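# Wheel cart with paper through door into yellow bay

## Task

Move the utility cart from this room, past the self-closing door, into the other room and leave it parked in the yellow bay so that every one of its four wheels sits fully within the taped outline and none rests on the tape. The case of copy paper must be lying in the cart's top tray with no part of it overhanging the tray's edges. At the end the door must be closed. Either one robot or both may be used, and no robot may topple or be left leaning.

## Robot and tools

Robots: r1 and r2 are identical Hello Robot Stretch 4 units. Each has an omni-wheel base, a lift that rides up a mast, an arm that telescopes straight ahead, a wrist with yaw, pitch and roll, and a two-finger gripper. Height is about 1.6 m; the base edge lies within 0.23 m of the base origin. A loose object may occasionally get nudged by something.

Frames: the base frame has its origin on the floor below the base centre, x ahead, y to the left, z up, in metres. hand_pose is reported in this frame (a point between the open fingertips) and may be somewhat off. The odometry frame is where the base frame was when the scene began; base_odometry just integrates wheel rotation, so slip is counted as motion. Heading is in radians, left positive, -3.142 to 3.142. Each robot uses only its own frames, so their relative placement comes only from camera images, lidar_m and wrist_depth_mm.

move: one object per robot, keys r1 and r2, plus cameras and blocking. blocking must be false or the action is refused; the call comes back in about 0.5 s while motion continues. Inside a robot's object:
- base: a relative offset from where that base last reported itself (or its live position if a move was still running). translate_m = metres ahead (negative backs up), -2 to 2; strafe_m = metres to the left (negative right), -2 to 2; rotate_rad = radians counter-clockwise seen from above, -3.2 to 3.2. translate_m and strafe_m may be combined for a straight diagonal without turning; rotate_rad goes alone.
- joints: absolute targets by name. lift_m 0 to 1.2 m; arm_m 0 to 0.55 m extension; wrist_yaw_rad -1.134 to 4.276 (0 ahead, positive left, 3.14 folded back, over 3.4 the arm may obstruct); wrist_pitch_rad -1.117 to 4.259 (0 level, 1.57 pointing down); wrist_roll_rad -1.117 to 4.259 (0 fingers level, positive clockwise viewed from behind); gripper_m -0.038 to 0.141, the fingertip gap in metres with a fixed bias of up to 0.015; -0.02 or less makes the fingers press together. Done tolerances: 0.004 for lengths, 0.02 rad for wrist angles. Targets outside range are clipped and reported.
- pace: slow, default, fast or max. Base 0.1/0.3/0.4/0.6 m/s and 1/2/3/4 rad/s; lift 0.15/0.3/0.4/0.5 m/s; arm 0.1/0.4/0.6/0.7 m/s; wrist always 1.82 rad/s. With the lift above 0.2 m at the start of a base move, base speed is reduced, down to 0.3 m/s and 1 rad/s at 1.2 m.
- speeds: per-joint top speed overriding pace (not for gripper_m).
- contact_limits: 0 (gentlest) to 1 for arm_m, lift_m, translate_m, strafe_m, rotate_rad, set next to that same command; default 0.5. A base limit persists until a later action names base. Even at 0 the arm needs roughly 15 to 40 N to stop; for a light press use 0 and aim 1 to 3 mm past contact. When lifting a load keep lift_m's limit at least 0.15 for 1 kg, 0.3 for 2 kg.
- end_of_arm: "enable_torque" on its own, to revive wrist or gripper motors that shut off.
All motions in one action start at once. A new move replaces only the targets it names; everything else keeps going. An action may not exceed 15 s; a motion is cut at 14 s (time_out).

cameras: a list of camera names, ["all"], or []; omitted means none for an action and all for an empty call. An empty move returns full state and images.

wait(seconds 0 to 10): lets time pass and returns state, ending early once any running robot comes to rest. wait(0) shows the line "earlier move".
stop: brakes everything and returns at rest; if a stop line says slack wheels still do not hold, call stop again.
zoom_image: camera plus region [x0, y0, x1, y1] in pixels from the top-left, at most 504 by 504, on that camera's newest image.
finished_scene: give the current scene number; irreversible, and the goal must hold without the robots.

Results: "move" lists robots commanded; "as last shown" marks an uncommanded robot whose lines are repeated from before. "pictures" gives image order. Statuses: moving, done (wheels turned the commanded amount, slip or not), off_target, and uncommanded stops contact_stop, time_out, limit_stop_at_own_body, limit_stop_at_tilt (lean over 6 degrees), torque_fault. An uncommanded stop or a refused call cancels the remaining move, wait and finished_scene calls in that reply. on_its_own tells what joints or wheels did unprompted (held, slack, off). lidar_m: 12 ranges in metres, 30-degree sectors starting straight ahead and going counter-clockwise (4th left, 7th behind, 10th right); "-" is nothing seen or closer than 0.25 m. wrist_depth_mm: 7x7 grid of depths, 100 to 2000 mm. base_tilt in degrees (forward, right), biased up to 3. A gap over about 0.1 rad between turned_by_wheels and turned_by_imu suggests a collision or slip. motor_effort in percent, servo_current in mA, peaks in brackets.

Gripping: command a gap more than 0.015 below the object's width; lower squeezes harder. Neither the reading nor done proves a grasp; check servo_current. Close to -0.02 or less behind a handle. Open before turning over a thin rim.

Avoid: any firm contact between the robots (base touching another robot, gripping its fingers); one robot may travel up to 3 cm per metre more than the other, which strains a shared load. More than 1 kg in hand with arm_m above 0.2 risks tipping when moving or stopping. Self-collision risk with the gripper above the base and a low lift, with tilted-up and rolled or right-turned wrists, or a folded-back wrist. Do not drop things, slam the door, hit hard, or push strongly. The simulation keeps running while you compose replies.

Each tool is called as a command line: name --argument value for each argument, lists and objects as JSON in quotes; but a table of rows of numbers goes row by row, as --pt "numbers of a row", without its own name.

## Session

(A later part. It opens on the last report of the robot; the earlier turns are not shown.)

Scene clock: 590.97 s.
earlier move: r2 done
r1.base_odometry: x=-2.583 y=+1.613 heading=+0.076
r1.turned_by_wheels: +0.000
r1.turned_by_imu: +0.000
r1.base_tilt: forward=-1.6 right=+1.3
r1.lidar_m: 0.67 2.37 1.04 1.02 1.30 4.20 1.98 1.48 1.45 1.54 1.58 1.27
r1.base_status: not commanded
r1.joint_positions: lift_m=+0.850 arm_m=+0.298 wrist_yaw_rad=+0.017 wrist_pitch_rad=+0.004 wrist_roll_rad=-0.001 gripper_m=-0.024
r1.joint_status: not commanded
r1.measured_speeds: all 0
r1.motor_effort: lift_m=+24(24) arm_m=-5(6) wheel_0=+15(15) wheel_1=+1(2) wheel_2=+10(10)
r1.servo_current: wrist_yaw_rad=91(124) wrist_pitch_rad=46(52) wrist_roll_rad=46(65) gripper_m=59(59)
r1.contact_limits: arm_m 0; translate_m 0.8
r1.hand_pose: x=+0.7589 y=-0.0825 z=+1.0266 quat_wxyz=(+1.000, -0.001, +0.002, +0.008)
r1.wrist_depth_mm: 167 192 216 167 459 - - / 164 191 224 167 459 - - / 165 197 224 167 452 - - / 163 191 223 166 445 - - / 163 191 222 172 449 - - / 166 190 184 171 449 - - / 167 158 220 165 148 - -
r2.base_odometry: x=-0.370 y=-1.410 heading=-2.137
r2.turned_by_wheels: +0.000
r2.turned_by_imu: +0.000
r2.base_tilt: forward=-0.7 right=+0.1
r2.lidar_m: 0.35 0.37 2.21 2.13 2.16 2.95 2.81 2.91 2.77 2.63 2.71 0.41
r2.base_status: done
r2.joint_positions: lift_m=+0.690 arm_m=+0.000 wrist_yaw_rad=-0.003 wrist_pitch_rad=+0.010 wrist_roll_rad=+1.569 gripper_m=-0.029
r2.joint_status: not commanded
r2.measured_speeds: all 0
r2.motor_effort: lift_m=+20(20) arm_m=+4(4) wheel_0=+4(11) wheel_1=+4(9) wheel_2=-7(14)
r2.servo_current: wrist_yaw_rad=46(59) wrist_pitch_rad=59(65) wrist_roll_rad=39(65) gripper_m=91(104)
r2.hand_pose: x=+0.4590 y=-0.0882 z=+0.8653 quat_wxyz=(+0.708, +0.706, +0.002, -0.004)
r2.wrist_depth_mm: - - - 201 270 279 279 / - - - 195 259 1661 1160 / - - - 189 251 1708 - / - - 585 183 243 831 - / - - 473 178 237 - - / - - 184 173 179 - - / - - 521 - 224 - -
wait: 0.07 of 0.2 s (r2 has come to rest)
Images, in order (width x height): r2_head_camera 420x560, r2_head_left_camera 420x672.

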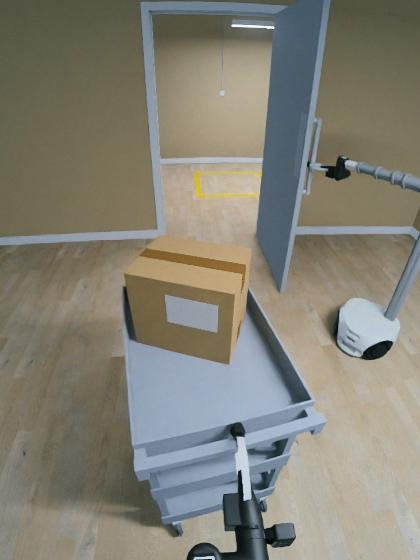

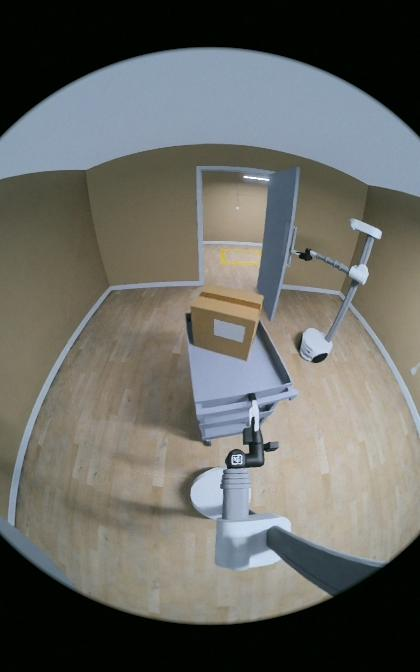

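move --blocking false --r2 '{"base":{"strafe_m":0.05,"translate_m":-0.3},"pace":"slow"}'

wait --seconds 4

move --blocking false --r2 '{"base":{"strafe_m":0.0,"translate_m":0.4},"pace":"slow"}'

wait --seconds 4.9

wait --seconds 0.2 --cameras '["r2_head_camera","r2_head_left_camera"]'

Scene clock: 604.23 s.
move: r2 moving
r1: as last shown
r1.contact_limits: arm_m 0; translate_m 0.8
r2.base_odometry: x=-0.362 y=-1.401 heading=-2.137
r2.turned_by_wheels: +0.000
r2.turned_by_imu: +0.000
r2.base_tilt: forward=-0.7 right=+0.0
r2.lidar_m: 0.35 0.37 2.22 2.11 2.16 2.93 2.80 2.91 2.79 2.64 2.74 0.42
r2.base_status: translate_m moving; strafe_m moving
r2.joint_positions: lift_m=+0.690 arm_m=+0.000 wrist_yaw_rad=-0.002 wrist_pitch_rad=+0.010 wrist_roll_rad=+1.569 gripper_m=-0.029
r2.joint_status: not commanded
r2.measured_speeds: translate_m=-0.049 strafe_m=+0.009 rotate_rad=+0.002 lift_m=+0.000 arm_m=+0.000 wrist_yaw_rad=+0.002 wrist_pitch_rad=+0.000 wrist_roll_rad=+0.000
r2.motor_effort: lift_m=+20(20) arm_m=+4(4) wheel_0=-13(13) wheel_1=-6(8) wheel_2=+10(11)
r2.servo_current: wrist_yaw_rad=39(65) wrist_pitch_rad=59(65) wrist_roll_rad=46(59) gripper_m=91(104)
r2.hand_pose: x=+0.4590 y=-0.0881 z=+0.8653 quat_wxyz=(+0.708, +0.706, +0.003, -0.004)
r2.wrist_depth_mm: - - - 197 263 281 281 / - - - 192 256 1661 1182 / - - - 187 249 1661 - / - - 554 182 242 842 - / - - 469 178 236 - - / - - 184 173 179 - - / - - 530 - 226 - -
pictures: none

Scene clock: 608.03 s.
earlier move: r2 done
r1.base_odometry: x=-2.583 y=+1.613 heading=+0.076
r1.turned_by_wheels: +0.000
r1.turned_by_imu: +0.000
r1.base_tilt: forward=-1.6 right=+1.2
r1.lidar_m: 0.66 2.38 3.27 1.15 1.45 4.22 1.95 1.48 1.45 1.53 1.57 1.28
r1.base_status: not commanded
r1.joint_positions: lift_m=+0.850 arm_m=+0.298 wrist_yaw_rad=+0.017 wrist_pitch_rad=+0.004 wrist_roll_rad=-0.001 gripper_m=-0.024
r1.joint_status: not commanded
r1.measured_speeds: all 0
r1.motor_effort: lift_m=+24(25) arm_m=-6(6) wheel_0=+15(16) wheel_1=+1(2) wheel_2=+10(10)
r1.servo_current: wrist_yaw_rad=98(117) wrist_pitch_rad=46(52) wrist_roll_rad=59(72) gripper_m=52(65)
r1.contact_limits: arm_m 0; translate_m 0.8
r1.hand_pose: x=+0.7589 y=-0.0825 z=+1.0266 quat_wxyz=(+1.000, -0.001, +0.002, +0.008)
r1.wrist_depth_mm: 167 192 216 167 459 - - / 164 192 224 166 459 - - / 165 197 223 166 452 - - / 163 191 223 166 449 - - / 163 191 222 172 449 - - / 166 190 183 170 445 - - / 167 157 219 166 148 - -
r2.base_odometry: x=-0.167 y=-1.183 heading=-2.137
r2.turned_by_wheels: +0.000
r2.turned_by_imu: +0.001
r2.base_tilt: forward=-0.7 right=+0.1
r2.lidar_m: 0.37 0.40 2.18 2.04 2.08 2.63 2.48 2.57 2.82 2.68 2.80 0.45
r2.base_status: done
r2.joint_positions: lift_m=+0.690 arm_m=+0.000 wrist_yaw_rad=+0.002 wrist_pitch_rad=+0.010 wrist_roll_rad=+1.569 gripper_m=-0.029
r2.joint_status: not commanded
r2.measured_speeds: all 0
r2.motor_effort: lift_m=+20(20) arm_m=+4(4) wheel_0=-2(13) wheel_1=-5(8) wheel_2=+7(13)
r2.servo_current: wrist_yaw_rad=52(65) wrist_pitch_rad=59(65) wrist_roll_rad=46(59) gripper_m=98(104)
r2.hand_pose: x=+0.4594 y=-0.0868 z=+0.8653 quat_wxyz=(+0.708, +0.706, +0.004, -0.003)
r2.wrist_depth_mm: - - - 183 246 1366 1098 / - - - 181 242 1618 1098 / - - - 179 239 788 - / - - 488 177 237 831 - / - - 484 174 235 831 - / - - 185 173 179 - - / - - 559 - 231 - -
wait: 3.80 of 4 s (r2 has come to rest)
pictures: none

Scene clock: 608.53 s.
move: r2 moving
r1: as last shown
r1.contact_limits: arm_m 0; translate_m 0.8
r2.base_odometry: x=-0.174 y=-1.193 heading=-2.137
r2.turned_by_wheels: +0.000
r2.turned_by_imu: +0.000
r2.base_tilt: forward=-0.7 right=+0.1
r2.lidar_m: 0.37 0.39 2.16 2.05 2.11 2.66 2.52 2.58 2.83 2.68 2.80 0.43
r2.base_status: translate_m moving; strafe_m moving
r2.joint_positions: lift_m=+0.690 arm_m=+0.000 wrist_yaw_rad=+0.002 wrist_pitch_rad=+0.010 wrist_roll_rad=+1.569 gripper_m=-0.029
r2.joint_status: not commanded
r2.measured_speeds: translate_m=+0.049 strafe_m=+0.000 rotate_rad=+0.000 lift_m=+0.000 arm_m=+0.000 wrist_yaw_rad=+0.000 wrist_pitch_rad=+0.000 wrist_roll_rad=+0.000
r2.motor_effort: lift_m=+20(20) arm_m=+4(4) wheel_0=+7(9) wheel_1=+6(6) wheel_2=-10(11)
r2.servo_current: wrist_yaw_rad=46(59) wrist_pitch_rad=59(59) wrist_roll_rad=39(52) gripper_m=98(98)
r2.hand_pose: x=+0.4594 y=-0.0868 z=+0.8653 quat_wxyz=(+0.708, +0.706, +0.004, -0.003)
r2.wrist_depth_mm: - - - 183 245 1336 1118 / - - - 181 242 1661 1098 / - - - 179 240 798 - / - - 488 177 236 842 - / - - 484 174 234 831 - / - - 184 173 179 - - / - - 564 - 229 - -
pictures: none

Scene clock: 613.33 s.
earlier move: r2 done
r1.base_odometry: x=-2.583 y=+1.613 heading=+0.076
r1.turned_by_wheels: +0.000
r1.turned_by_imu: +0.000
r1.base_tilt: forward=-1.6 right=+1.3
r1.lidar_m: 0.66 2.40 1.05 1.05 1.60 4.21 1.94 1.48 1.46 1.55 1.58 1.26
r1.base_status: not commanded
r1.joint_positions: lift_m=+0.850 arm_m=+0.298 wrist_yaw_rad=+0.017 wrist_pitch_rad=+0.004 wrist_roll_rad=-0.001 gripper_m=-0.024
r1.joint_status: not commanded
r1.measured_speeds: all 0
r1.on_its_own: wrist_yaw_rad is at rest, and its servo_current (111 mA) is outside its rest range (0 to 104 mA)
r1.motor_effort: lift_m=+24(24) arm_m=-5(6) wheel_0=+14(16) wheel_1=+1(2) wheel_2=+10(10)
r1.servo_current: wrist_yaw_rad=111(124) wrist_pitch_rad=46(52) wrist_roll_rad=52(65) gripper_m=59(65)
r1.contact_limits: arm_m 0; translate_m 0.8
r1.hand_pose: x=+0.7589 y=-0.0825 z=+1.0266 quat_wxyz=(+1.000, -0.001, +0.002, +0.008)
r1.wrist_depth_mm: 168 191 217 167 459 - - / 164 192 223 167 455 - - / 165 197 223 167 449 - - / 163 191 224 166 449 - - / 164 191 222 172 445 - - / 166 190 184 171 445 - - / 167 158 220 165 148 - -
r2.base_odometry: x=-0.382 y=-1.521 heading=-2.137
r2.turned_by_wheels: +0.000
r2.turned_by_imu: +0.001
r2.base_tilt: forward=-0.6 right=+0.1
r2.lidar_m: 0.36 0.36 2.16 2.07 2.14 2.87 2.90 3.03 2.81 2.66 1.66 0.48
r2.base_status: done
r2.joint_positions: lift_m=+0.690 arm_m=+0.000 wrist_yaw_rad=+0.001 wrist_pitch_rad=+0.010 wrist_roll_rad=+1.569 gripper_m=-0.029
r2.joint_status: not commanded
r2.measured_speeds: all 0
r2.motor_effort: lift_m=+20(20) arm_m=+4(4) wheel_0=+5(11) wheel_1=+4(9) wheel_2=-4(14)
r2.servo_current: wrist_yaw_rad=46(65) wrist_pitch_rad=52(65) wrist_roll_rad=46(59) gripper_m=98(104)
r2.hand_pose: x=+0.4593 y=-0.0872 z=+0.8653 quat_wxyz=(+0.708, +0.706, +0.004, -0.003)
r2.wrist_depth_mm: - - - 200 266 277 276 / - - - 194 258 1661 1182 / - - - 189 251 1708 - / - - 574 183 244 831 - / - - 469 179 238 - - / - - 186 173 178 - - / - - 521 - 226 - -
wait: 4.80 of 4.9 s (r2 has come to rest)
pictures: none

Scene clock: 613.53 s.
r1.base_odometry: x=-2.583 y=+1.613 heading=+0.076
r1.turned_by_wheels: +0.000
r1.turned_by_imu: +0.000
r1.base_tilt: forward=-1.6 right=+1.2
r1.lidar_m: 0.66 2.39 1.05 1.06 1.56 4.20 1.94 1.49 1.44 1.53 1.60 1.26
r1.base_status: not commanded
r1.joint_positions: lift_m=+0.850 arm_m=+0.298 wrist_yaw_rad=+0.017 wrist_pitch_rad=+0.004 wrist_roll_rad=-0.001 gripper_m=-0.024
r1.joint_status: not commanded
r1.measured_speeds: all 0
r1.motor_effort: lift_m=+24(24) arm_m=-6(6) wheel_0=+15(16) wheel_1=+1(2) wheel_2=+10(10)
r1.servo_current: wrist_yaw_rad=85(124) wrist_pitch_rad=46(52) wrist_roll_rad=52(65) gripper_m=52(65)
r1.contact_limits: arm_m 0; translate_m 0.8
r1.hand_pose: x=+0.7589 y=-0.0825 z=+1.0266 quat_wxyz=(+1.000, -0.001, +0.002, +0.008)
r1.wrist_depth_mm: 167 192 217 167 455 - - / 163 191 224 166 455 - - / 165 197 224 166 449 - - / 163 191 224 166 452 - - / 163 191 222 172 449 - - / 166 190 184 171 445 - - / 167 158 219 165 148 - -
r2.base_odometry: x=-0.382 y=-1.521 heading=-2.137
r2.turned_by_wheels: +0.000
r2.turned_by_imu: +0.000
r2.base_tilt: forward=-0.7 right=+0.0
r2.lidar_m: 0.37 0.38 2.16 2.06 2.13 2.88 2.91 2.99 2.82 2.66 1.66 0.46
r2.base_status: done
r2.joint_positions: lift_m=+0.690 arm_m=+0.000 wrist_yaw_rad=+0.001 wrist_pitch_rad=+0.010 wrist_roll_rad=+1.569 gripper_m=-0.029
r2.joint_status: not commanded
r2.measured_speeds: all 0
r2.motor_effort: lift_m=+20(20) arm_m=+4(4) wheel_0=+5(11) wheel_1=+4(9) wheel_2=-5(14)
r2.servo_current: wrist_yaw_rad=39(65) wrist_pitch_rad=52(65) wrist_roll_rad=46(59) gripper_m=98(104)
r2.hand_pose: x=+0.4593 y=-0.0872 z=+0.8653 quat_wxyz=(+0.708, +0.706, +0.004, -0.003)
r2.wrist_depth_mm: - - - 200 266 274 277 / - - - 194 258 1661 1160 / - - - 189 250 1708 - / - - 574 183 244 831 - / - - 466 178 236 - - / - - 186 174 178 - - / - - 517 - 226 - -
wait: 0.20 s; no rest
Images, in order (width x height): r2_head_camera 420x560, r2_head_left_camera 420x672.

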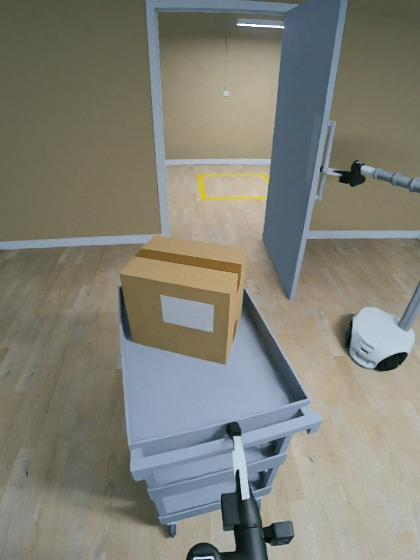

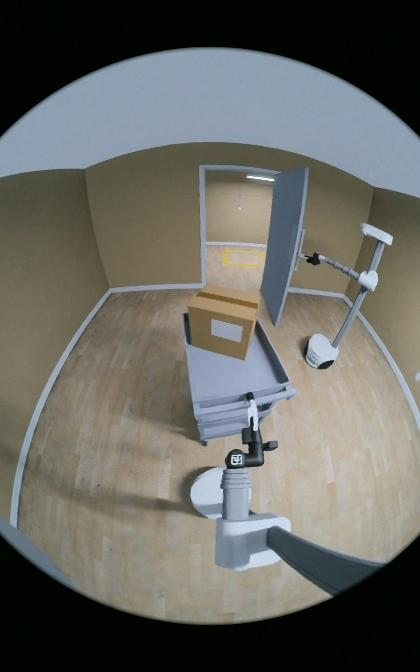

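move --blocking false --r2 '{"base":{"strafe_m":0.07,"translate_m":-0.35},"pace":"slow"}'

wait --seconds 4.5

wait --seconds 0.1 --cameras '["r2_head_camera"]'

Scene clock: 622.13 s.
move: r2 moving
r1: as last shown
r1.contact_limits: arm_m 0; translate_m 0.8
r2.base_odometry: x=-0.373 y=-1.512 heading=-2.137
r2.turned_by_wheels: +0.000
r2.turned_by_imu: +0.000
r2.base_tilt: forward=-0.7 right=+0.1
r2.lidar_m: 0.38 0.38 2.17 2.07 2.15 2.89 2.91 3.00 2.81 2.68 1.66 0.46
r2.base_status: translate_m moving; strafe_m moving
r2.joint_positions: lift_m=+0.690 arm_m=+0.000 wrist_yaw_rad=+0.002 wrist_pitch_rad=+0.010 wrist_roll_rad=+1.569 gripper_m=-0.029
r2.joint_status: not commanded
r2.measured_speeds: translate_m=-0.048 strafe_m=+0.009 rotate_rad=+0.001 lift_m=+0.000 arm_m=+0.000 wrist_yaw_rad=+0.000 wrist_pitch_rad=+0.000 wrist_roll_rad=+0.000
r2.motor_effort: lift_m=+20(20) arm_m=+4(4) wheel_0=-6(6) wheel_1=-6(7) wheel_2=+11(11)
r2.servo_current: wrist_yaw_rad=46(46) wrist_pitch_rad=52(59) wrist_roll_rad=46(52) gripper_m=98(104)
r2.hand_pose: x=+0.4594 y=-0.0869 z=+0.8653 quat_wxyz=(+0.708, +0.706, +0.004, -0.003)
r2.wrist_depth_mm: - - - 199 265 274 277 / - - - 193 255 1661 1182 / - - - 188 249 1708 - / - - 569 182 243 842 - / - - 466 178 236 - - / - - 185 173 179 - - / - - 525 - 225 - -
pictures: none

Scene clock: 626.47 s.
earlier move: r2 done
r1.base_odometry: x=-2.583 y=+1.613 heading=+0.076
r1.turned_by_wheels: +0.000
r1.turned_by_imu: +0.000
r1.base_tilt: forward=-1.6 right=+1.3
r1.lidar_m: 0.67 2.37 3.26 1.15 1.53 4.20 1.95 1.49 1.44 1.52 1.58 1.27
r1.base_status: not commanded
r1.joint_positions: lift_m=+0.850 arm_m=+0.298 wrist_yaw_rad=+0.017 wrist_pitch_rad=+0.004 wrist_roll_rad=-0.001 gripper_m=-0.024
r1.joint_status: not commanded
r1.measured_speeds: all 0
r1.motor_effort: lift_m=+24(24) arm_m=-6(6) wheel_0=+15(16) wheel_1=+1(2) wheel_2=+10(10)
r1.servo_current: wrist_yaw_rad=98(117) wrist_pitch_rad=39(52) wrist_roll_rad=46(65) gripper_m=59(65)
r1.contact_limits: arm_m 0; translate_m 0.8
r1.hand_pose: x=+0.7589 y=-0.0825 z=+1.0266 quat_wxyz=(+1.000, -0.001, +0.002, +0.008)
r1.wrist_depth_mm: 167 193 216 167 459 - - / 163 193 223 167 455 - - / 166 196 223 167 459 - - / 163 191 222 165 452 - - / 163 191 223 172 449 - - / 166 190 183 171 439 - - / 167 157 219 165 148 - -
r2.base_odometry: x=-0.135 y=-1.263 heading=-2.136
r2.turned_by_wheels: +0.000
r2.turned_by_imu: +0.001
r2.base_tilt: forward=-0.7 right=+0.1
r2.lidar_m: 0.37 0.40 2.09 2.00 2.06 2.68 2.56 2.63 2.91 2.75 2.84 0.43
r2.base_status: done
r2.joint_positions: lift_m=+0.690 arm_m=+0.000 wrist_yaw_rad=+0.002 wrist_pitch_rad=+0.010 wrist_roll_rad=+1.569 gripper_m=-0.029
r2.joint_status: not commanded
r2.measured_speeds: all 0
r2.motor_effort: lift_m=+20(20) arm_m=+4(4) wheel_0=-3(12) wheel_1=-3(8) wheel_2=+9(13)
r2.servo_current: wrist_yaw_rad=52(65) wrist_pitch_rad=59(65) wrist_roll_rad=52(65) gripper_m=91(104)
r2.hand_pose: x=+0.4594 y=-0.0869 z=+0.8653 quat_wxyz=(+0.708, +0.706, +0.004, -0.003)
r2.wrist_depth_mm: - - - 172 233 1576 1160 / - - - 172 232 1708 559 / - - 597 172 233 809 - / - - 466 173 233 831 - / - - 496 173 233 831 - / - - 185 173 178 - - / - - 609 - 234 122 -
wait: 4.33 of 4.5 s (r2 has come to rest)
pictures: none

Scene clock: 626.57 s.
r1.base_odometry: x=-2.583 y=+1.613 heading=+0.076
r1.turned_by_wheels: +0.000
r1.turned_by_imu: +0.000
r1.base_tilt: forward=-1.6 right=+1.2
r1.lidar_m: 0.67 2.38 3.27 1.16 1.53 4.20 1.99 1.48 1.46 1.52 1.59 1.28
r1.base_status: not commanded
r1.joint_positions: lift_m=+0.850 arm_m=+0.298 wrist_yaw_rad=+0.017 wrist_pitch_rad=+0.004 wrist_roll_rad=-0.001 gripper_m=-0.024
r1.joint_status: not commanded
r1.measured_speeds: all 0
r1.motor_effort: lift_m=+24(24) arm_m=-5(6) wheel_0=+15(16) wheel_1=+1(2) wheel_2=+10(10)
r1.servo_current: wrist_yaw_rad=98(117) wrist_pitch_rad=46(52) wrist_roll_rad=39(65) gripper_m=59(65)
r1.contact_limits: arm_m 0; translate_m 0.8
r1.hand_pose: x=+0.7589 y=-0.0825 z=+1.0266 quat_wxyz=(+1.000, -0.001, +0.002, +0.008)
r1.wrist_depth_mm: 167 192 216 167 455 - - / 164 192 224 167 455 - - / 165 198 224 166 452 - - / 163 191 222 166 449 - - / 163 191 222 172 445 - - / 166 190 184 171 442 - - / 167 158 220 166 148 - -
r2.base_odometry: x=-0.135 y=-1.263 heading=-2.136
r2.turned_by_wheels: +0.000
r2.turned_by_imu: +0.000
r2.base_tilt: forward=-0.6 right=+0.1
r2.lidar_m: 0.39 0.40 2.08 1.98 2.07 2.68 2.58 2.64 2.91 2.77 2.85 0.44
r2.base_status: done
r2.joint_positions: lift_m=+0.690 arm_m=+0.000 wrist_yaw_rad=+0.002 wrist_pitch_rad=+0.010 wrist_roll_rad=+1.569 gripper_m=-0.029
r2.joint_status: not commanded
r2.measured_speeds: all 0
r2.motor_effort: lift_m=+20(20) arm_m=+4(4) wheel_0=-3(12) wheel_1=-4(8) wheel_2=+9(13)
r2.servo_current: wrist_yaw_rad=46(65) wrist_pitch_rad=59(65) wrist_roll_rad=39(65) gripper_m=98(104)
r2.hand_pose: x=+0.4594 y=-0.0869 z=+0.8653 quat_wxyz=(+0.708, +0.706, +0.004, -0.003)
r2.wrist_depth_mm: - - - 172 231 1576 1160 / - - - 172 233 1708 559 / - - 597 172 233 831 - / - - 466 173 233 831 - / - - 496 173 234 842 - / - - 185 172 178 - - / - - 609 - 233 122 -
wait: 0.10 s; no rest
Images, in order (width x height): r2_head_camera 420x560.

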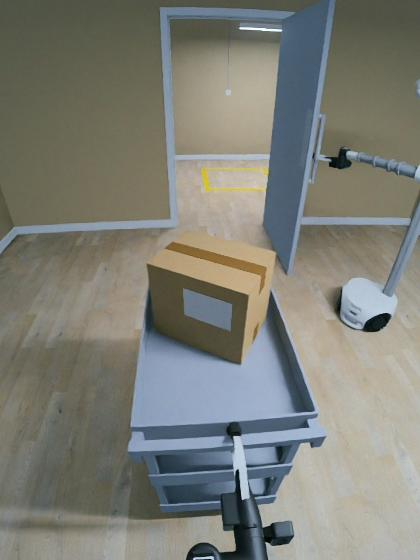

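move --blocking false --r2 '{"base":{"strafe_m":0.0,"translate_m":0.25},"pace":"slow"}'

wait --seconds 3.5 --cameras '["r2_head_camera"]'

Scene clock: 637.37 s.
move: r2 moving
r1: as last shown
r1.contact_limits: arm_m 0; translate_m 0.8
r2.base_odometry: x=-0.141 y=-1.273 heading=-2.136
r2.turned_by_wheels: +0.000
r2.turned_by_imu: +0.001
r2.base_tilt: forward=-0.8 right=+0.1
r2.lidar_m: 0.38 0.41 2.11 1.99 2.07 2.70 2.55 2.66 2.87 2.75 2.84 0.42
r2.base_status: translate_m moving; strafe_m moving
r2.joint_positions: lift_m=+0.690 arm_m=+0.000 wrist_yaw_rad=+0.002 wrist_pitch_rad=+0.010 wrist_roll_rad=+1.569 gripper_m=-0.029
r2.joint_status: not commanded
r2.measured_speeds: translate_m=+0.049 strafe_m=+0.001 rotate_rad=+0.000 lift_m=+0.000 arm_m=+0.000 wrist_yaw_rad=+0.000 wrist_pitch_rad=+0.000 wrist_roll_rad=+0.000
r2.motor_effort: lift_m=+20(20) arm_m=+4(4) wheel_0=+7(9) wheel_1=+8(8) wheel_2=-10(11)
r2.servo_current: wrist_yaw_rad=46(52) wrist_pitch_rad=59(65) wrist_roll_rad=39(65) gripper_m=91(98)
r2.hand_pose: x=+0.4594 y=-0.0869 z=+0.8653 quat_wxyz=(+0.708, +0.706, +0.004, -0.003)
r2.wrist_depth_mm: - - - 172 232 1537 1138 / - - - 173 234 1708 - / - - 597 172 232 831 - / - - 462 173 233 831 - / - - 496 173 233 842 - / - - 185 172 179 - - / - - 603 - 234 - -
pictures: none

Scene clock: 640.67 s.
earlier move: r2 done
r1.base_odometry: x=-2.583 y=+1.613 heading=+0.076
r1.turned_by_wheels: +0.000
r1.turned_by_imu: +0.000
r1.base_tilt: forward=-1.6 right=+1.3
r1.lidar_m: 0.68 2.41 1.10 1.05 1.69 4.21 1.97 1.47 1.45 1.52 1.59 1.26
r1.base_status: not commanded
r1.joint_positions: lift_m=+0.850 arm_m=+0.298 wrist_yaw_rad=+0.017 wrist_pitch_rad=+0.004 wrist_roll_rad=-0.001 gripper_m=-0.024
r1.joint_status: not commanded
r1.measured_speeds: all 0
r1.motor_effort: lift_m=+24(24) arm_m=-6(6) wheel_0=+14(16) wheel_1=+1(1) wheel_2=+10(10)
r1.servo_current: wrist_yaw_rad=98(117) wrist_pitch_rad=39(52) wrist_roll_rad=52(72) gripper_m=52(65)
r1.contact_limits: arm_m 0; translate_m 0.8
r1.hand_pose: x=+0.7589 y=-0.0825 z=+1.0266 quat_wxyz=(+1.000, -0.001, +0.002, +0.008)
r1.wrist_depth_mm: 167 191 217 167 455 - - / 164 192 224 166 455 - - / 166 197 224 166 449 - - / 163 191 222 166 449 - - / 163 191 223 173 445 - - / 166 189 183 171 445 - - / 167 158 219 165 148 - -
r2.base_odometry: x=-0.269 y=-1.474 heading=-2.136
r2.turned_by_wheels: +0.000
r2.turned_by_imu: +0.000
r2.base_tilt: forward=-0.7 right=+0.1
r2.lidar_m: 0.39 0.42 2.10 1.98 2.06 2.81 2.80 2.92 2.90 2.75 1.79 0.42
r2.base_status: done
r2.joint_positions: lift_m=+0.690 arm_m=+0.000 wrist_yaw_rad=+0.000 wrist_pitch_rad=+0.010 wrist_roll_rad=+1.569 gripper_m=-0.029
r2.joint_status: not commanded
r2.measured_speeds: all 0
r2.motor_effort: lift_m=+20(20) arm_m=+4(4) wheel_0=+8(11) wheel_1=+4(8) wheel_2=-5(15)
r2.servo_current: wrist_yaw_rad=46(59) wrist_pitch_rad=59(65) wrist_roll_rad=46(65) gripper_m=91(98)
r2.hand_pose: x=+0.4592 y=-0.0875 z=+0.8653 quat_wxyz=(+0.708, +0.706, +0.003, -0.003)
r2.wrist_depth_mm: - - - 172 232 1464 1160 / - - - 172 233 1661 - / - - 597 172 232 820 - / - - 469 172 233 842 - / - - 492 173 233 842 - / - - 185 173 178 - - / - - 609 - 234 122 -
wait: 3.30 of 3.5 s (r2 has come to rest)
Images, in order (width x height): r2_head_camera 420x560.

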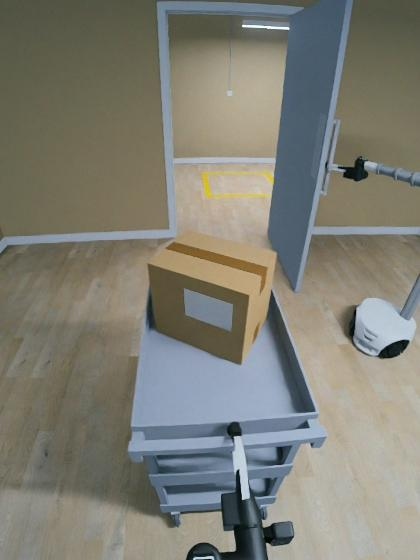

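move --blocking false --r2 '{"base":{"strafe_m":-0.025,"translate_m":0.35},"pace":"slow"}'

wait --seconds 4.4 --cameras '["r2_head_camera"]'

Scene clock: 647.13 s.
move: r2 moving
r1: as last shown
r1.contact_limits: arm_m 0; translate_m 0.8
r2.base_odometry: x=-0.276 y=-1.484 heading=-2.135
r2.turned_by_wheels: +0.000
r2.turned_by_imu: +0.001
r2.base_tilt: forward=-0.7 right=+0.1
r2.lidar_m: 0.37 0.40 2.12 1.98 2.05 2.83 2.84 2.94 2.83 2.75 1.76 0.43
r2.base_status: translate_m moving; strafe_m moving
r2.joint_positions: lift_m=+0.690 arm_m=+0.000 wrist_yaw_rad=+0.000 wrist_pitch_rad=+0.010 wrist_roll_rad=+1.569 gripper_m=-0.029
r2.joint_status: not commanded
r2.measured_speeds: translate_m=+0.049 strafe_m=-0.005 rotate_rad=+0.000 lift_m=+0.000 arm_m=+0.000 wrist_yaw_rad=+0.000 wrist_pitch_rad=+0.000 wrist_roll_rad=+0.000
r2.motor_effort: lift_m=+20(20) arm_m=+4(4) wheel_0=+9(11) wheel_1=+7(7) wheel_2=-10(12)
r2.servo_current: wrist_yaw_rad=46(59) wrist_pitch_rad=65(65) wrist_roll_rad=39(59) gripper_m=91(98)
r2.hand_pose: x=+0.4592 y=-0.0875 z=+0.8653 quat_wxyz=(+0.708, +0.706, +0.003, -0.003)
r2.wrist_depth_mm: - - - 173 234 1430 1160 / - - - 173 234 1661 554 / - - 609 173 233 831 - / - - 462 172 234 842 - / - - 492 173 233 842 - / - - 185 173 178 - - / - - 597 - 232 - -
pictures: none

Scene clock: 651.43 s.
earlier move: r2 done
r1.base_odometry: x=-2.583 y=+1.613 heading=+0.076
r1.turned_by_wheels: +0.000
r1.turned_by_imu: +0.000
r1.base_tilt: forward=-1.6 right=+1.2
r1.lidar_m: 0.68 2.39 1.05 1.06 4.30 4.23 1.96 1.48 1.46 1.55 1.57 1.25
r1.base_status: not commanded
r1.joint_positions: lift_m=+0.850 arm_m=+0.298 wrist_yaw_rad=+0.017 wrist_pitch_rad=+0.004 wrist_roll_rad=-0.001 gripper_m=-0.024
r1.joint_status: not commanded
r1.measured_speeds: all 0
r1.motor_effort: lift_m=+24(24) arm_m=-5(6) wheel_0=+15(16) wheel_1=+1(1) wheel_2=+10(10)
r1.servo_current: wrist_yaw_rad=104(124) wrist_pitch_rad=46(59) wrist_roll_rad=52(72) gripper_m=52(59)
r1.contact_limits: arm_m 0; translate_m 0.8
r1.hand_pose: x=+0.7589 y=-0.0825 z=+1.0266 quat_wxyz=(+1.000, -0.001, +0.002, +0.008)
r1.wrist_depth_mm: 168 192 217 167 455 - - / 163 193 224 166 455 - - / 165 198 224 166 455 - - / 163 191 222 166 449 - - / 163 190 222 172 449 - - / 166 191 183 172 442 - - / 167 157 219 166 147 - -
r2.base_odometry: x=-0.477 y=-1.756 heading=-2.135
r2.turned_by_wheels: +0.000
r2.turned_by_imu: +0.002
r2.base_tilt: forward=-0.7 right=+0.1
r2.lidar_m: 0.37 0.34 2.14 2.01 2.13 2.85 3.18 3.26 2.85 2.71 1.44 0.47
r2.base_status: done
r2.joint_positions: lift_m=+0.690 arm_m=+0.000 wrist_yaw_rad=+0.000 wrist_pitch_rad=+0.010 wrist_roll_rad=+1.569 gripper_m=-0.029
r2.joint_status: not commanded
r2.measured_speeds: all 0
r2.motor_effort: lift_m=+20(20) arm_m=+3(4) wheel_0=+7(12) wheel_1=+6(8) wheel_2=-5(12)
r2.servo_current: wrist_yaw_rad=46(59) wrist_pitch_rad=59(65) wrist_roll_rad=39(59) gripper_m=98(104)
r2.hand_pose: x=+0.4593 y=-0.0873 z=+0.8653 quat_wxyz=(+0.708, +0.706, +0.004, -0.003)
r2.wrist_depth_mm: - - 1430 208 274 283 283 / - - - 198 265 1576 1182 / - - - 192 255 1708 - / - - 634 186 245 820 - / - - 462 179 238 820 - / - - 186 174 178 - - / - - 508 - 223 - -
wait: 4.30 of 4.4 s (r2 has come to rest)
Images, in order (width x height): r2_head_camera 420x560.

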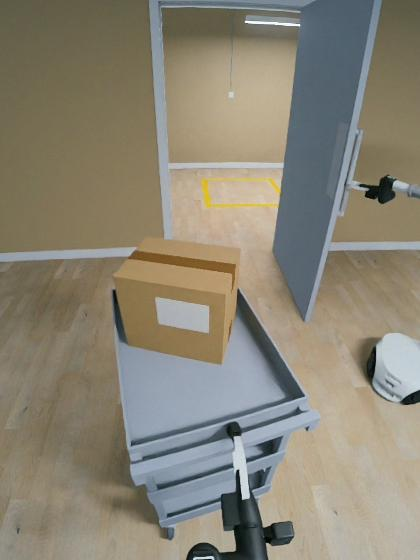

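move --blocking false --r2 '{"base":{"strafe_m":0.085,"translate_m":-0.35},"pace":"slow"}'

wait --seconds 4.5

move --blocking false --r2 '{"joints":{"gripper_m":0.06}}'

wait --seconds 1.5

move --blocking false --r2 '{"base":{"strafe_m":0.035},"pace":"slow"}'

wait --seconds 1.5 --cameras '["r2_head_camera","r2_wrist_camera"]'

Scene clock: 709.60 s.
move: r2 moving
r1: as last shown
r1.contact_limits: arm_m 0; translate_m 0.8
r2.base_odometry: x=-0.468 y=-1.748 heading=-2.135
r2.turned_by_wheels: +0.000
r2.turned_by_imu: +0.001
r2.base_tilt: forward=-0.7 right=+0.1
r2.lidar_m: 0.35 0.36 2.11 2.02 2.07 2.82 3.17 3.24 2.85 2.70 1.46 0.47
r2.base_status: translate_m moving; strafe_m moving
r2.joint_positions: lift_m=+0.690 arm_m=+0.000 wrist_yaw_rad=+0.001 wrist_pitch_rad=+0.010 wrist_roll_rad=+1.569 gripper_m=-0.029
r2.joint_status: not commanded
r2.measured_speeds: translate_m=-0.048 strafe_m=+0.012 rotate_rad=+0.002 lift_m=+0.000 arm_m=+0.000 wrist_yaw_rad=+0.000 wrist_pitch_rad=+0.000 wrist_roll_rad=+0.000
r2.motor_effort: lift_m=+20(20) arm_m=+4(4) wheel_0=-4(7) wheel_1=-4(6) wheel_2=+10(11)
r2.servo_current: wrist_yaw_rad=46(52) wrist_pitch_rad=65(65) wrist_roll_rad=46(52) gripper_m=91(98)
r2.hand_pose: x=+0.4594 y=-0.0871 z=+0.8653 quat_wxyz=(+0.708, +0.706, +0.004, -0.003)
r2.wrist_depth_mm: - - 1464 206 273 282 285 / - - - 200 264 1537 1182 / - - - 191 254 1708 - / - - 621 185 246 820 - / - - 466 179 236 820 - / - - 185 174 179 - - / - - 508 - 224 - -
pictures: none

Scene clock: 713.97 s.
earlier move: r2 done
r1.base_odometry: x=-2.583 y=+1.613 heading=+0.076
r1.turned_by_wheels: +0.000
r1.turned_by_imu: +0.000
r1.base_tilt: forward=-1.6 right=+1.2
r1.lidar_m: 0.67 2.39 1.09 1.11 1.81 4.21 1.98 1.50 1.46 1.54 1.59 1.24
r1.base_status: not commanded
r1.joint_positions: lift_m=+0.850 arm_m=+0.298 wrist_yaw_rad=+0.017 wrist_pitch_rad=+0.004 wrist_roll_rad=-0.001 gripper_m=-0.024
r1.joint_status: not commanded
r1.measured_speeds: all 0
r1.motor_effort: lift_m=+24(24) arm_m=-5(6) wheel_0=+15(16) wheel_1=+1(2) wheel_2=+10(10)
r1.servo_current: wrist_yaw_rad=104(124) wrist_pitch_rad=46(52) wrist_roll_rad=78(78) gripper_m=52(59)
r1.contact_limits: arm_m 0; translate_m 0.8
r1.hand_pose: x=+0.7589 y=-0.0825 z=+1.0266 quat_wxyz=(+1.000, -0.001, +0.002, +0.008)
r1.wrist_depth_mm: 167 191 217 167 459 - - / 163 193 224 166 455 - - / 164 197 223 166 452 - - / 163 191 222 166 449 - - / 163 190 222 172 449 - - / 166 190 184 171 445 - - / 167 157 220 166 148 - -
r2.base_odometry: x=-0.218 y=-1.506 heading=-2.135
r2.turned_by_wheels: +0.000
r2.turned_by_imu: +0.001
r2.base_tilt: forward=-0.7 right=+0.0
r2.lidar_m: 0.39 0.40 2.03 1.92 2.00 2.68 2.82 2.91 2.96 2.81 1.80 0.44
r2.base_status: done
r2.joint_positions: lift_m=+0.690 arm_m=+0.000 wrist_yaw_rad=+0.002 wrist_pitch_rad=+0.010 wrist_roll_rad=+1.569 gripper_m=-0.029
r2.joint_status: not commanded
r2.measured_speeds: all 0
r2.motor_effort: lift_m=+20(20) arm_m=+4(4) wheel_0=-2(12) wheel_1=-6(8) wheel_2=+7(12)
r2.servo_current: wrist_yaw_rad=39(65) wrist_pitch_rad=52(65) wrist_roll_rad=46(65) gripper_m=98(98)
r2.hand_pose: x=+0.4594 y=-0.0870 z=+0.8653 quat_wxyz=(+0.708, +0.706, +0.004, -0.003)
r2.wrist_depth_mm: - - - 175 236 1464 1098 / - - - 175 236 1661 535 / - - 627 174 235 788 - / - - 466 174 234 831 - / - - 488 174 233 842 - / - - 184 173 179 - - / - - 597 - 232 - -
wait: 4.37 of 4.5 s (r2 has come to rest)
pictures: none

Scene clock: 714.47 s.
move: r2 moving
r1: as last shown
r1.contact_limits: arm_m 0; translate_m 0.8
r2.base_odometry: x=-0.218 y=-1.506 heading=-2.135
r2.turned_by_wheels: +0.000
r2.turned_by_imu: +0.000
r2.base_tilt: forward=-0.7 right=+0.1
r2.lidar_m: 0.37 0.41 1.99 1.93 1.96 2.70 2.81 2.90 2.94 2.80 1.80 0.46
r2.base_status: not commanded
r2.joint_positions: lift_m=+0.690 arm_m=+0.000 wrist_yaw_rad=+0.002 wrist_pitch_rad=+0.010 wrist_roll_rad=+1.569 gripper_m=-0.003
r2.joint_status: gripper_m moving
r2.measured_speeds: all 0
r2.motor_effort: lift_m=+20(20) arm_m=+4(4) wheel_0=-2(3) wheel_1=-5(6) wheel_2=+6(7)
r2.servo_current: wrist_yaw_rad=46(59) wrist_pitch_rad=52(65) wrist_roll_rad=52(59) gripper_m=72(85)
r2.hand_pose: x=+0.4594 y=-0.0870 z=+0.8653 quat_wxyz=(+0.708, +0.706, +0.004, -0.003)
r2.wrist_depth_mm: - - - 179 241 272 1098 / - - - 178 240 1618 530 / - - 627 178 240 820 - / - - 466 177 237 842 - / - - 496 177 238 831 - / - - 521 176 181 - - / - - 585 - 236 - -
pictures: none

Scene clock: 715.57 s.
earlier move: r2 done
r1.base_odometry: x=-2.583 y=+1.613 heading=+0.076
r1.turned_by_wheels: +0.000
r1.turned_by_imu: +0.000
r1.base_tilt: forward=-1.6 right=+1.2
r1.lidar_m: 0.66 2.37 1.10 1.08 1.79 4.20 1.96 1.49 1.46 1.53 1.58 1.28
r1.base_status: not commanded
r1.joint_positions: lift_m=+0.850 arm_m=+0.298 wrist_yaw_rad=+0.017 wrist_pitch_rad=+0.004 wrist_roll_rad=-0.001 gripper_m=-0.024
r1.joint_status: not commanded
r1.measured_speeds: all 0
r1.motor_effort: lift_m=+24(24) arm_m=-6(6) wheel_0=+15(16) wheel_1=+1(2) wheel_2=+10(10)
r1.servo_current: wrist_yaw_rad=98(117) wrist_pitch_rad=39(52) wrist_roll_rad=52(65) gripper_m=52(59)
r1.contact_limits: arm_m 0; translate_m 0.8
r1.hand_pose: x=+0.7589 y=-0.0825 z=+1.0266 quat_wxyz=(+1.000, -0.001, +0.002, +0.008)
r1.wrist_depth_mm: 168 192 216 167 455 - - / 164 192 224 167 452 - - / 165 198 224 166 452 - - / 163 191 224 166 452 - - / 163 190 221 173 445 - - / 166 190 183 171 445 - - / 167 157 220 166 148 - -
r2.base_odometry: x=-0.218 y=-1.506 heading=-2.135
r2.turned_by_wheels: +0.000
r2.turned_by_imu: +0.000
r2.base_tilt: forward=-0.7 right=+0.1
r2.lidar_m: 0.40 0.42 2.04 1.94 1.98 2.73 2.82 2.91 2.97 2.82 1.82 0.45
r2.base_status: not commanded
r2.joint_positions: lift_m=+0.690 arm_m=+0.000 wrist_yaw_rad=+0.002 wrist_pitch_rad=+0.010 wrist_roll_rad=+1.569 gripper_m=+0.060
r2.joint_status: all done
r2.measured_speeds: all 0
r2.motor_effort: lift_m=+20(20) arm_m=+4(4) wheel_0=-3(3) wheel_1=-5(6) wheel_2=+6(7)
r2.servo_current: wrist_yaw_rad=39(59) wrist_pitch_rad=59(65) wrist_roll_rad=39(59) gripper_m=46(137)
r2.hand_pose: x=+0.4594 y=-0.0870 z=+0.8653 quat_wxyz=(+0.708, +0.706, +0.004, -0.003)
r2.wrist_depth_mm: - - - 186 247 273 1042 / - - - 186 247 1661 530 / - - 647 186 246 809 - / - - 469 185 245 854 - / - - 496 184 245 854 - / - - 530 184 187 842 - / - - - - 243 - -
wait: 1.10 of 1.5 s (r2 has come to rest)
pictures: none

Scene clock: 716.07 s.
move: r2 moving
r1: as last shown
r1.contact_limits: arm_m 0; translate_m 0.8
r2.base_odometry: x=-0.206 y=-1.514 heading=-2.135
r2.turned_by_wheels: +0.000
r2.turned_by_imu: +0.000
r2.base_tilt: forward=-0.7 right=+0.1
r2.lidar_m: 0.40 0.42 2.01 1.91 1.99 2.71 2.82 2.91 2.98 2.83 1.83 0.45
r2.base_status: strafe_m moving
r2.joint_positions: lift_m=+0.690 arm_m=+0.000 wrist_yaw_rad=+0.000 wrist_pitch_rad=+0.008 wrist_roll_rad=+1.569 gripper_m=+0.060
r2.joint_status: not commanded
r2.measured_speeds: translate_m=+0.000 strafe_m=+0.057 rotate_rad=-0.002 lift_m=+0.000 arm_m=+0.000 wrist_yaw_rad=+0.000 wrist_pitch_rad=+0.000 wrist_roll_rad=+0.000
r2.motor_effort: lift_m=+18(20) arm_m=+4(4) wheel_0=-8(11) wheel_1=+9(9) wheel_2=-1(5)
r2.servo_current: wrist_yaw_rad=46(59) wrist_pitch_rad=52(59) wrist_roll_rad=46(52) gripper_m=52(52)
r2.hand_pose: x=+0.4592 y=-0.0876 z=+0.8660 quat_wxyz=(+0.708, +0.706, +0.003, -0.003)
r2.wrist_depth_mm: - - - 190 252 1464 1160 / - - - 189 250 1661 549 / - - 640 189 249 831 - / - - 480 187 247 866 - / - - 496 186 247 842 - / - - 195 186 190 - - / - - 609 - 245 - -
pictures: none

Scene clock: 716.97 s.
earlier move: r2 done
r1.base_odometry: x=-2.583 y=+1.613 heading=+0.076
r1.turned_by_wheels: +0.000
r1.turned_by_imu: +0.000
r1.base_tilt: forward=-1.5 right=+1.3
r1.lidar_m: 0.68 2.42 1.09 1.10 1.82 4.21 1.96 1.47 1.46 1.52 1.58 1.26
r1.base_status: not commanded
r1.joint_positions: lift_m=+0.850 arm_m=+0.298 wrist_yaw_rad=+0.017 wrist_pitch_rad=+0.004 wrist_roll_rad=-0.001 gripper_m=-0.024
r1.joint_status: not commanded
r1.measured_speeds: all 0
r1.motor_effort: lift_m=+24(24) arm_m=-5(6) wheel_0=+15(16) wheel_1=+1(2) wheel_2=+10(10)
r1.servo_current: wrist_yaw_rad=98(117) wrist_pitch_rad=46(52) wrist_roll_rad=46(65) gripper_m=59(59)
r1.contact_limits: arm_m 0; translate_m 0.8
r1.hand_pose: x=+0.7589 y=-0.0825 z=+1.0266 quat_wxyz=(+1.000, -0.001, +0.002, +0.008)
r1.wrist_depth_mm: 167 192 217 167 459 - - / 164 192 223 167 452 - - / 165 197 224 166 449 - - / 163 191 223 166 449 - - / 163 191 222 172 449 - - / 167 190 183 172 442 - - / 167 158 220 166 148 - -
r2.base_odometry: x=-0.189 y=-1.525 heading=-2.135
r2.turned_by_wheels: +0.000
r2.turned_by_imu: +0.000
r2.base_tilt: forward=-0.7 right=+0.1
r2.lidar_m: 0.39 0.41 2.01 1.90 1.97 2.66 2.81 2.91 2.98 2.83 1.78 0.44
r2.base_status: done
r2.joint_positions: lift_m=+0.690 arm_m=+0.000 wrist_yaw_rad=-0.001 wrist_pitch_rad=+0.008 wrist_roll_rad=+1.569 gripper_m=+0.060
r2.joint_status: not commanded
r2.measured_speeds: all 0
r2.motor_effort: lift_m=+18(20) arm_m=+4(4) wheel_0=-5(11) wheel_1=+4(9) wheel_2=-1(5)
r2.servo_current: wrist_yaw_rad=39(59) wrist_pitch_rad=52(59) wrist_roll_rad=52(65) gripper_m=52(59)
r2.hand_pose: x=+0.4592 y=-0.0876 z=+0.8660 quat_wxyz=(+0.708, +0.706, +0.002, -0.003)
r2.wrist_depth_mm: - - - 190 252 1576 1160 / - - - 189 250 1576 - / - - 591 188 249 831 - / - - 480 187 247 854 - / - - 517 186 246 842 - / - - 195 186 190 - - / - - - - 245 1661 -
wait: 0.90 of 1.5 s (r2 has come to rest)
Images, in order (width x height): r2_head_camera 420x560, r2_wrist_camera 616x392.

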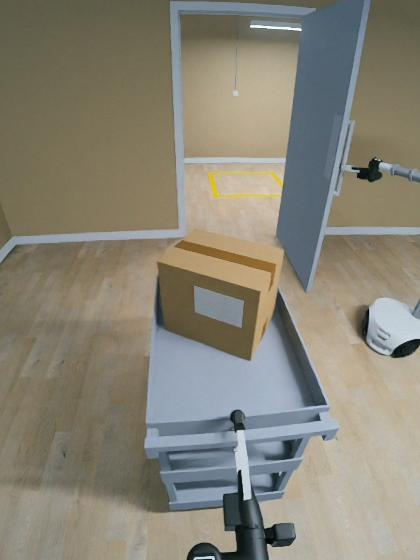

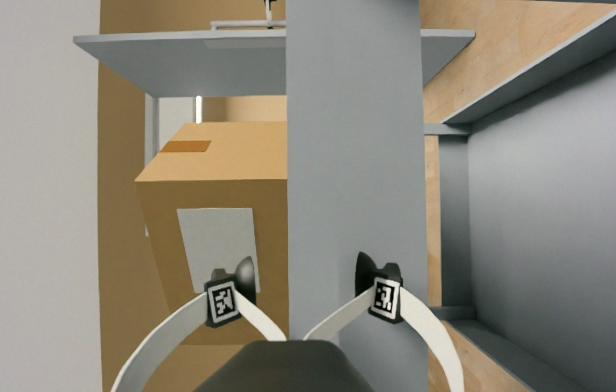

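move --blocking false --r2 '{"joints":{"gripper_m":-0.035}}'

wait --seconds 1.5

move --blocking false --r2 '{"base":{"strafe_m":0.06,"translate_m":0.2},"pace":"slow"}'

wait --seconds 3.2 --cameras '["r2_head_camera"]'

Scene clock: 729.73 s.
move: r2 moving
r1: as last shown
r1.contact_limits: arm_m 0; translate_m 0.8
r2.base_odometry: x=-0.189 y=-1.525 heading=-2.135
r2.turned_by_wheels: +0.000
r2.turned_by_imu: +0.001
r2.base_tilt: forward=-0.7 right=+0.1
r2.lidar_m: 0.39 0.42 1.99 1.89 1.92 2.66 2.82 2.89 2.98 2.85 1.80 0.46
r2.base_status: not commanded
r2.joint_positions: lift_m=+0.690 arm_m=+0.000 wrist_yaw_rad=-0.001 wrist_pitch_rad=+0.008 wrist_roll_rad=+1.569 gripper_m=+0.040
r2.joint_status: gripper_m moving
r2.measured_speeds: all 0
r2.motor_effort: lift_m=+18(18) arm_m=+4(4) wheel_0=-5(6) wheel_1=+3(4) wheel_2=+0(1)
r2.servo_current: wrist_yaw_rad=39(52) wrist_pitch_rad=46(52) wrist_roll_rad=39(52) gripper_m=130(130)
r2.hand_pose: x=+0.4592 y=-0.0876 z=+0.8660 quat_wxyz=(+0.708, +0.706, +0.002, -0.003)
r2.wrist_depth_mm: - - - 189 250 1576 1160 / - - - 189 249 1576 - / - - 574 187 248 831 - / - - 480 186 248 842 - / - - 512 186 245 842 - / - - 198 185 187 - - / - - - - 243 1808 -
pictures: none

Scene clock: 730.87 s.
earlier move: r2 done
r1.base_odometry: x=-2.583 y=+1.613 heading=+0.076
r1.turned_by_wheels: +0.000
r1.turned_by_imu: +0.000
r1.base_tilt: forward=-1.6 right=+1.2
r1.lidar_m: 0.68 2.39 1.16 1.10 1.85 4.21 1.97 1.50 1.45 1.53 1.60 1.25
r1.base_status: not commanded
r1.joint_positions: lift_m=+0.850 arm_m=+0.298 wrist_yaw_rad=+0.017 wrist_pitch_rad=+0.004 wrist_roll_rad=-0.001 gripper_m=-0.024
r1.joint_status: not commanded
r1.measured_speeds: all 0
r1.motor_effort: lift_m=+24(24) arm_m=-5(6) wheel_0=+15(15) wheel_1=+1(1) wheel_2=+10(10)
r1.servo_current: wrist_yaw_rad=91(117) wrist_pitch_rad=46(52) wrist_roll_rad=39(65) gripper_m=52(59)
r1.contact_limits: arm_m 0; translate_m 0.8
r1.hand_pose: x=+0.7589 y=-0.0825 z=+1.0266 quat_wxyz=(+1.000, -0.001, +0.002, +0.008)
r1.wrist_depth_mm: 168 192 217 167 455 - - / 164 193 224 166 455 - - / 165 197 224 166 449 - - / 163 191 222 166 449 - - / 163 190 222 172 442 - - / 166 190 184 171 442 - - / 167 158 219 165 147 - -
r2.base_odometry: x=-0.189 y=-1.525 heading=-2.135
r2.turned_by_wheels: +0.000
r2.turned_by_imu: +0.000
r2.base_tilt: forward=-0.6 right=+0.0
r2.lidar_m: 0.38 0.41 1.97 1.89 1.97 2.69 2.83 2.91 2.99 2.85 1.82 0.43
r2.base_status: not commanded
r2.joint_positions: lift_m=+0.690 arm_m=+0.000 wrist_yaw_rad=+0.000 wrist_pitch_rad=+0.008 wrist_roll_rad=+1.569 gripper_m=-0.034
r2.joint_status: all done
r2.measured_speeds: all 0
r2.motor_effort: lift_m=+18(18) arm_m=+4(4) wheel_0=-5(6) wheel_1=+3(4) wheel_2=+0(1)
r2.servo_current: wrist_yaw_rad=39(59) wrist_pitch_rad=52(59) wrist_roll_rad=46(59) gripper_m=117(254)
r2.hand_pose: x=+0.4592 y=-0.0875 z=+0.8660 quat_wxyz=(+0.708, +0.706, +0.003, -0.003)
r2.wrist_depth_mm: - - - 172 234 1576 1229 / - - - 172 232 1537 - / - - 544 171 232 820 - / - 480 462 171 231 831 - / - - 504 170 231 831 - / - - 186 170 180 - - / - - - - 229 1499 -
wait: 1.13 of 1.5 s (r2 has come to rest)
pictures: none

Scene clock: 731.37 s.
move: r2 moving
r1: as last shown
r1.contact_limits: arm_m 0; translate_m 0.8
r2.base_odometry: x=-0.192 y=-1.537 heading=-2.135
r2.turned_by_wheels: +0.000
r2.turned_by_imu: +0.000
r2.base_tilt: forward=-0.7 right=+0.0
r2.lidar_m: 0.35 0.41 1.99 1.89 1.94 2.66 2.82 2.91 2.99 2.85 1.80 0.42
r2.base_status: translate_m moving; strafe_m moving
r2.joint_positions: lift_m=+0.690 arm_m=+0.000 wrist_yaw_rad=+0.000 wrist_pitch_rad=+0.008 wrist_roll_rad=+1.569 gripper_m=-0.034
r2.joint_status: not commanded
r2.measured_speeds: translate_m=+0.050 strafe_m=+0.014 rotate_rad=-0.002 lift_m=+0.000 arm_m=+0.000 wrist_yaw_rad=+0.000 wrist_pitch_rad=+0.000 wrist_roll_rad=+0.000
r2.motor_effort: lift_m=+18(18) arm_m=+4(4) wheel_0=+5(9) wheel_1=+8(8) wheel_2=-12(12)
r2.servo_current: wrist_yaw_rad=46(52) wrist_pitch_rad=46(52) wrist_roll_rad=52(59) gripper_m=111(117)
r2.hand_pose: x=+0.4592 y=-0.0875 z=+0.8660 quat_wxyz=(+0.708, +0.706, +0.003, -0.003)
r2.wrist_depth_mm: - - - 172 235 1537 1205 / - - - 172 232 1537 - / - - 549 171 231 798 - / - 473 459 229 229 842 - / - - 504 169 229 831 - / - - 185 168 179 - - / - - - - 228 1499 -
pictures: none

Scene clock: 734.20 s.
earlier move: r2 done
r1.base_odometry: x=-2.583 y=+1.613 heading=+0.076
r1.turned_by_wheels: +0.000
r1.turned_by_imu: +0.000
r1.base_tilt: forward=-1.6 right=+1.2
r1.lidar_m: 0.66 2.40 1.03 1.09 4.31 4.22 1.95 1.48 1.46 1.54 1.60 1.31
r1.base_status: not commanded
r1.joint_positions: lift_m=+0.850 arm_m=+0.298 wrist_yaw_rad=+0.017 wrist_pitch_rad=+0.004 wrist_roll_rad=-0.001 gripper_m=-0.024
r1.joint_status: not commanded
r1.measured_speeds: all 0
r1.on_its_own: wrist_yaw_rad is at rest, and its servo_current (111 mA) is outside its rest range (0 to 104 mA)
r1.motor_effort: lift_m=+24(24) arm_m=-6(6) wheel_0=+15(15) wheel_1=+1(2) wheel_2=+10(10)
r1.servo_current: wrist_yaw_rad=111(117) wrist_pitch_rad=46(52) wrist_roll_rad=52(65) gripper_m=59(65)
r1.contact_limits: arm_m 0; translate_m 0.8
r1.hand_pose: x=+0.7589 y=-0.0825 z=+1.0266 quat_wxyz=(+1.000, -0.001, +0.002, +0.008)
r1.wrist_depth_mm: 167 192 217 167 455 - - / 163 191 224 167 452 - - / 165 197 223 166 452 - - / 163 192 222 166 449 - - / 163 191 222 172 449 - - / 166 190 184 171 442 - - / 167 157 219 165 148 - -
r2.base_odometry: x=-0.245 y=-1.726 heading=-2.135
r2.turned_by_wheels: +0.000
r2.turned_by_imu: +0.001
r2.base_tilt: forward=-0.7 right=+0.0
r2.lidar_m: 0.39 0.43 1.95 1.85 1.90 2.59 3.04 3.08 3.03 2.89 1.66 0.42
r2.base_status: done
r2.joint_positions: lift_m=+0.690 arm_m=+0.000 wrist_yaw_rad=-0.001 wrist_pitch_rad=+0.008 wrist_roll_rad=+1.569 gripper_m=-0.034
r2.joint_status: not commanded
r2.measured_speeds: all 0
r2.motor_effort: lift_m=+18(18) arm_m=+4(4) wheel_0=+6(11) wheel_1=+5(9) wheel_2=-7(15)
r2.servo_current: wrist_yaw_rad=52(59) wrist_pitch_rad=46(59) wrist_roll_rad=46(59) gripper_m=98(117)
r2.hand_pose: x=+0.4592 y=-0.0877 z=+0.8660 quat_wxyz=(+0.708, +0.706, +0.002, -0.003)
r2.wrist_depth_mm: - - - 152 209 1499 - / - - 580 156 214 778 - / - 462 445 158 219 809 - / - 500 480 162 222 831 - / - - 549 165 227 - - / - - 183 168 179 - - / - - - - 236 1499 496
wait: 2.83 of 3.2 s (r2 has come to rest)
Images, in order (width x height): r2_head_camera 420x560.

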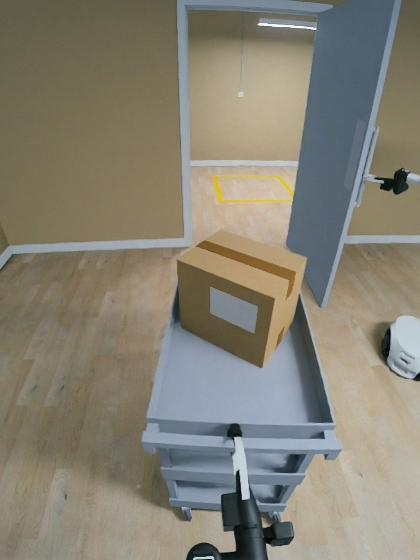

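move --blocking false --r2 '{"base":{"strafe_m":-0.045,"translate_m":0.4},"pace":"slow"}'

wait --seconds 4.9 --cameras '["r2_head_camera"]'

Scene clock: 740.60 s.
move: r2 moving
r1.base_odometry: x=-2.583 y=+1.613 heading=+0.076
r1.turned_by_wheels: +0.000
r1.turned_by_imu: +0.000
r1.base_tilt: forward=-1.6 right=+1.3
r1.lidar_m: 0.65 2.35 1.01 1.12 4.30 4.20 1.96 1.50 1.44 1.53 1.59 1.28
r1.base_status: not commanded
r1.joint_positions: lift_m=+0.850 arm_m=+0.298 wrist_yaw_rad=+0.017 wrist_pitch_rad=+0.004 wrist_roll_rad=-0.001 gripper_m=-0.024
r1.joint_status: not commanded
r1.measured_speeds: all 0
r1.motor_effort: lift_m=+24(24) arm_m=-6(6) wheel_0=+15(15) wheel_1=+1(1) wheel_2=+10(10)
r1.servo_current: wrist_yaw_rad=104(111) wrist_pitch_rad=46(52) wrist_roll_rad=46(65) gripper_m=59(59)
r1.contact_limits: arm_m 0; translate_m 0.8
r1.hand_pose: x=+0.7589 y=-0.0825 z=+1.0266 quat_wxyz=(+1.000, -0.001, +0.002, +0.008)
r1.wrist_depth_mm: 167 192 216 167 455 - - / 163 192 223 166 455 - - / 165 198 224 166 452 - - / 163 191 222 166 445 - - / 163 190 222 172 452 - - / 166 191 183 171 439 - - / 167 157 220 166 148 - -
r2.base_odometry: x=-0.252 y=-1.735 heading=-2.135
r2.turned_by_wheels: +0.000
r2.turned_by_imu: +0.001
r2.base_tilt: forward=-0.7 right=+0.1
r2.lidar_m: 0.40 0.45 1.95 1.84 1.94 2.58 3.05 3.12 3.05 2.89 1.68 0.41
r2.base_status: translate_m moving; strafe_m moving
r2.joint_positions: lift_m=+0.690 arm_m=+0.000 wrist_yaw_rad=-0.001 wrist_pitch_rad=+0.008 wrist_roll_rad=+1.569 gripper_m=-0.034
r2.joint_status: not commanded
r2.measured_speeds: translate_m=+0.047 strafe_m=-0.005 rotate_rad=+0.000 lift_m=+0.000 arm_m=+0.000 wrist_yaw_rad=+0.000 wrist_pitch_rad=+0.000 wrist_roll_rad=+0.000
r2.motor_effort: lift_m=+18(18) arm_m=+4(4) wheel_0=+10(12) wheel_1=+6(8) wheel_2=-11(13)
r2.servo_current: wrist_yaw_rad=52(52) wrist_pitch_rad=59(59) wrist_roll_rad=39(59) gripper_m=91(104)
r2.hand_pose: x=+0.4592 y=-0.0877 z=+0.8660 quat_wxyz=(+0.708, +0.706, +0.002, -0.003)
r2.wrist_depth_mm: - - - 152 209 1537 - / - - 569 155 214 778 - / - 469 445 158 217 809 - / - 500 473 161 222 820 - / - - 544 165 227 - - / - - 183 168 179 - - / - - - - 236 1464 496
pictures: none

Scene clock: 745.40 s.
earlier move: r2 done
r1.base_odometry: x=-2.583 y=+1.613 heading=+0.076
r1.turned_by_wheels: +0.000
r1.turned_by_imu: +0.000
r1.base_tilt: forward=-1.6 right=+1.2
r1.lidar_m: 0.67 1.06 1.03 1.09 4.34 4.22 1.97 1.49 1.45 1.53 1.57 1.25
r1.base_status: not commanded
r1.joint_positions: lift_m=+0.850 arm_m=+0.298 wrist_yaw_rad=+0.017 wrist_pitch_rad=+0.004 wrist_roll_rad=-0.001 gripper_m=-0.024
r1.joint_status: not commanded
r1.measured_speeds: all 0
r1.motor_effort: lift_m=+24(24) arm_m=-6(6) wheel_0=+15(15) wheel_1=+1(2) wheel_2=+10(10)
r1.servo_current: wrist_yaw_rad=78(117) wrist_pitch_rad=46(52) wrist_roll_rad=52(72) gripper_m=59(65)
r1.contact_limits: arm_m 0; translate_m 0.8
r1.hand_pose: x=+0.7589 y=-0.0825 z=+1.0266 quat_wxyz=(+1.000, -0.001, +0.002, +0.008)
r1.wrist_depth_mm: 167 192 216 167 455 - - / 164 192 224 167 459 - - / 165 197 224 166 452 - - / 163 191 222 167 449 - - / 163 190 223 172 445 - - / 166 191 183 171 449 - - / 167 157 220 166 147 - -
r2.base_odometry: x=-0.496 y=-2.039 heading=-2.135
r2.turned_by_wheels: +0.000
r2.turned_by_imu: +0.002
r2.base_tilt: forward=-0.7 right=+0.1
r2.lidar_m: 0.39 0.40 1.99 1.89 1.98 2.67 3.45 3.52 2.97 2.83 1.39 0.41
r2.base_status: done
r2.joint_positions: lift_m=+0.690 arm_m=+0.000 wrist_yaw_rad=+0.000 wrist_pitch_rad=+0.008 wrist_roll_rad=+1.569 gripper_m=-0.034
r2.joint_status: not commanded
r2.measured_speeds: all 0
r2.motor_effort: lift_m=+18(18) arm_m=+4(4) wheel_0=+6(15) wheel_1=+4(8) wheel_2=-4(13)
r2.servo_current: wrist_yaw_rad=46(65) wrist_pitch_rad=46(59) wrist_roll_rad=59(65) gripper_m=91(104)
r2.hand_pose: x=+0.4593 y=-0.0874 z=+0.8660 quat_wxyz=(+0.708, +0.706, +0.003, -0.003)
r2.wrist_depth_mm: - - - 169 230 1537 1118 / - - - 169 230 1499 - / - - 539 168 229 809 - / - 477 459 229 229 842 - / - - 508 169 229 842 - / - - 183 168 178 - - / - - - - - 1464 -
wait: 4.80 of 4.9 s (r2 has come to rest)
Images, in order (width x height): r2_head_camera 420x560.

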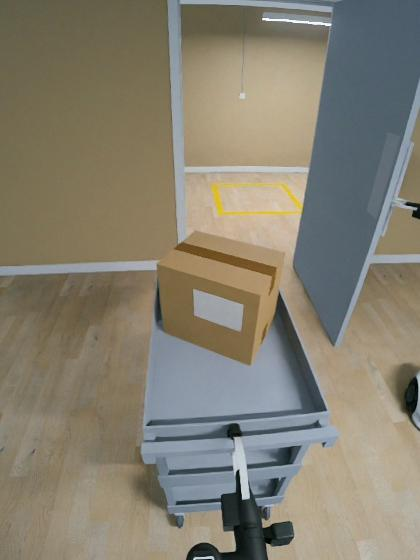

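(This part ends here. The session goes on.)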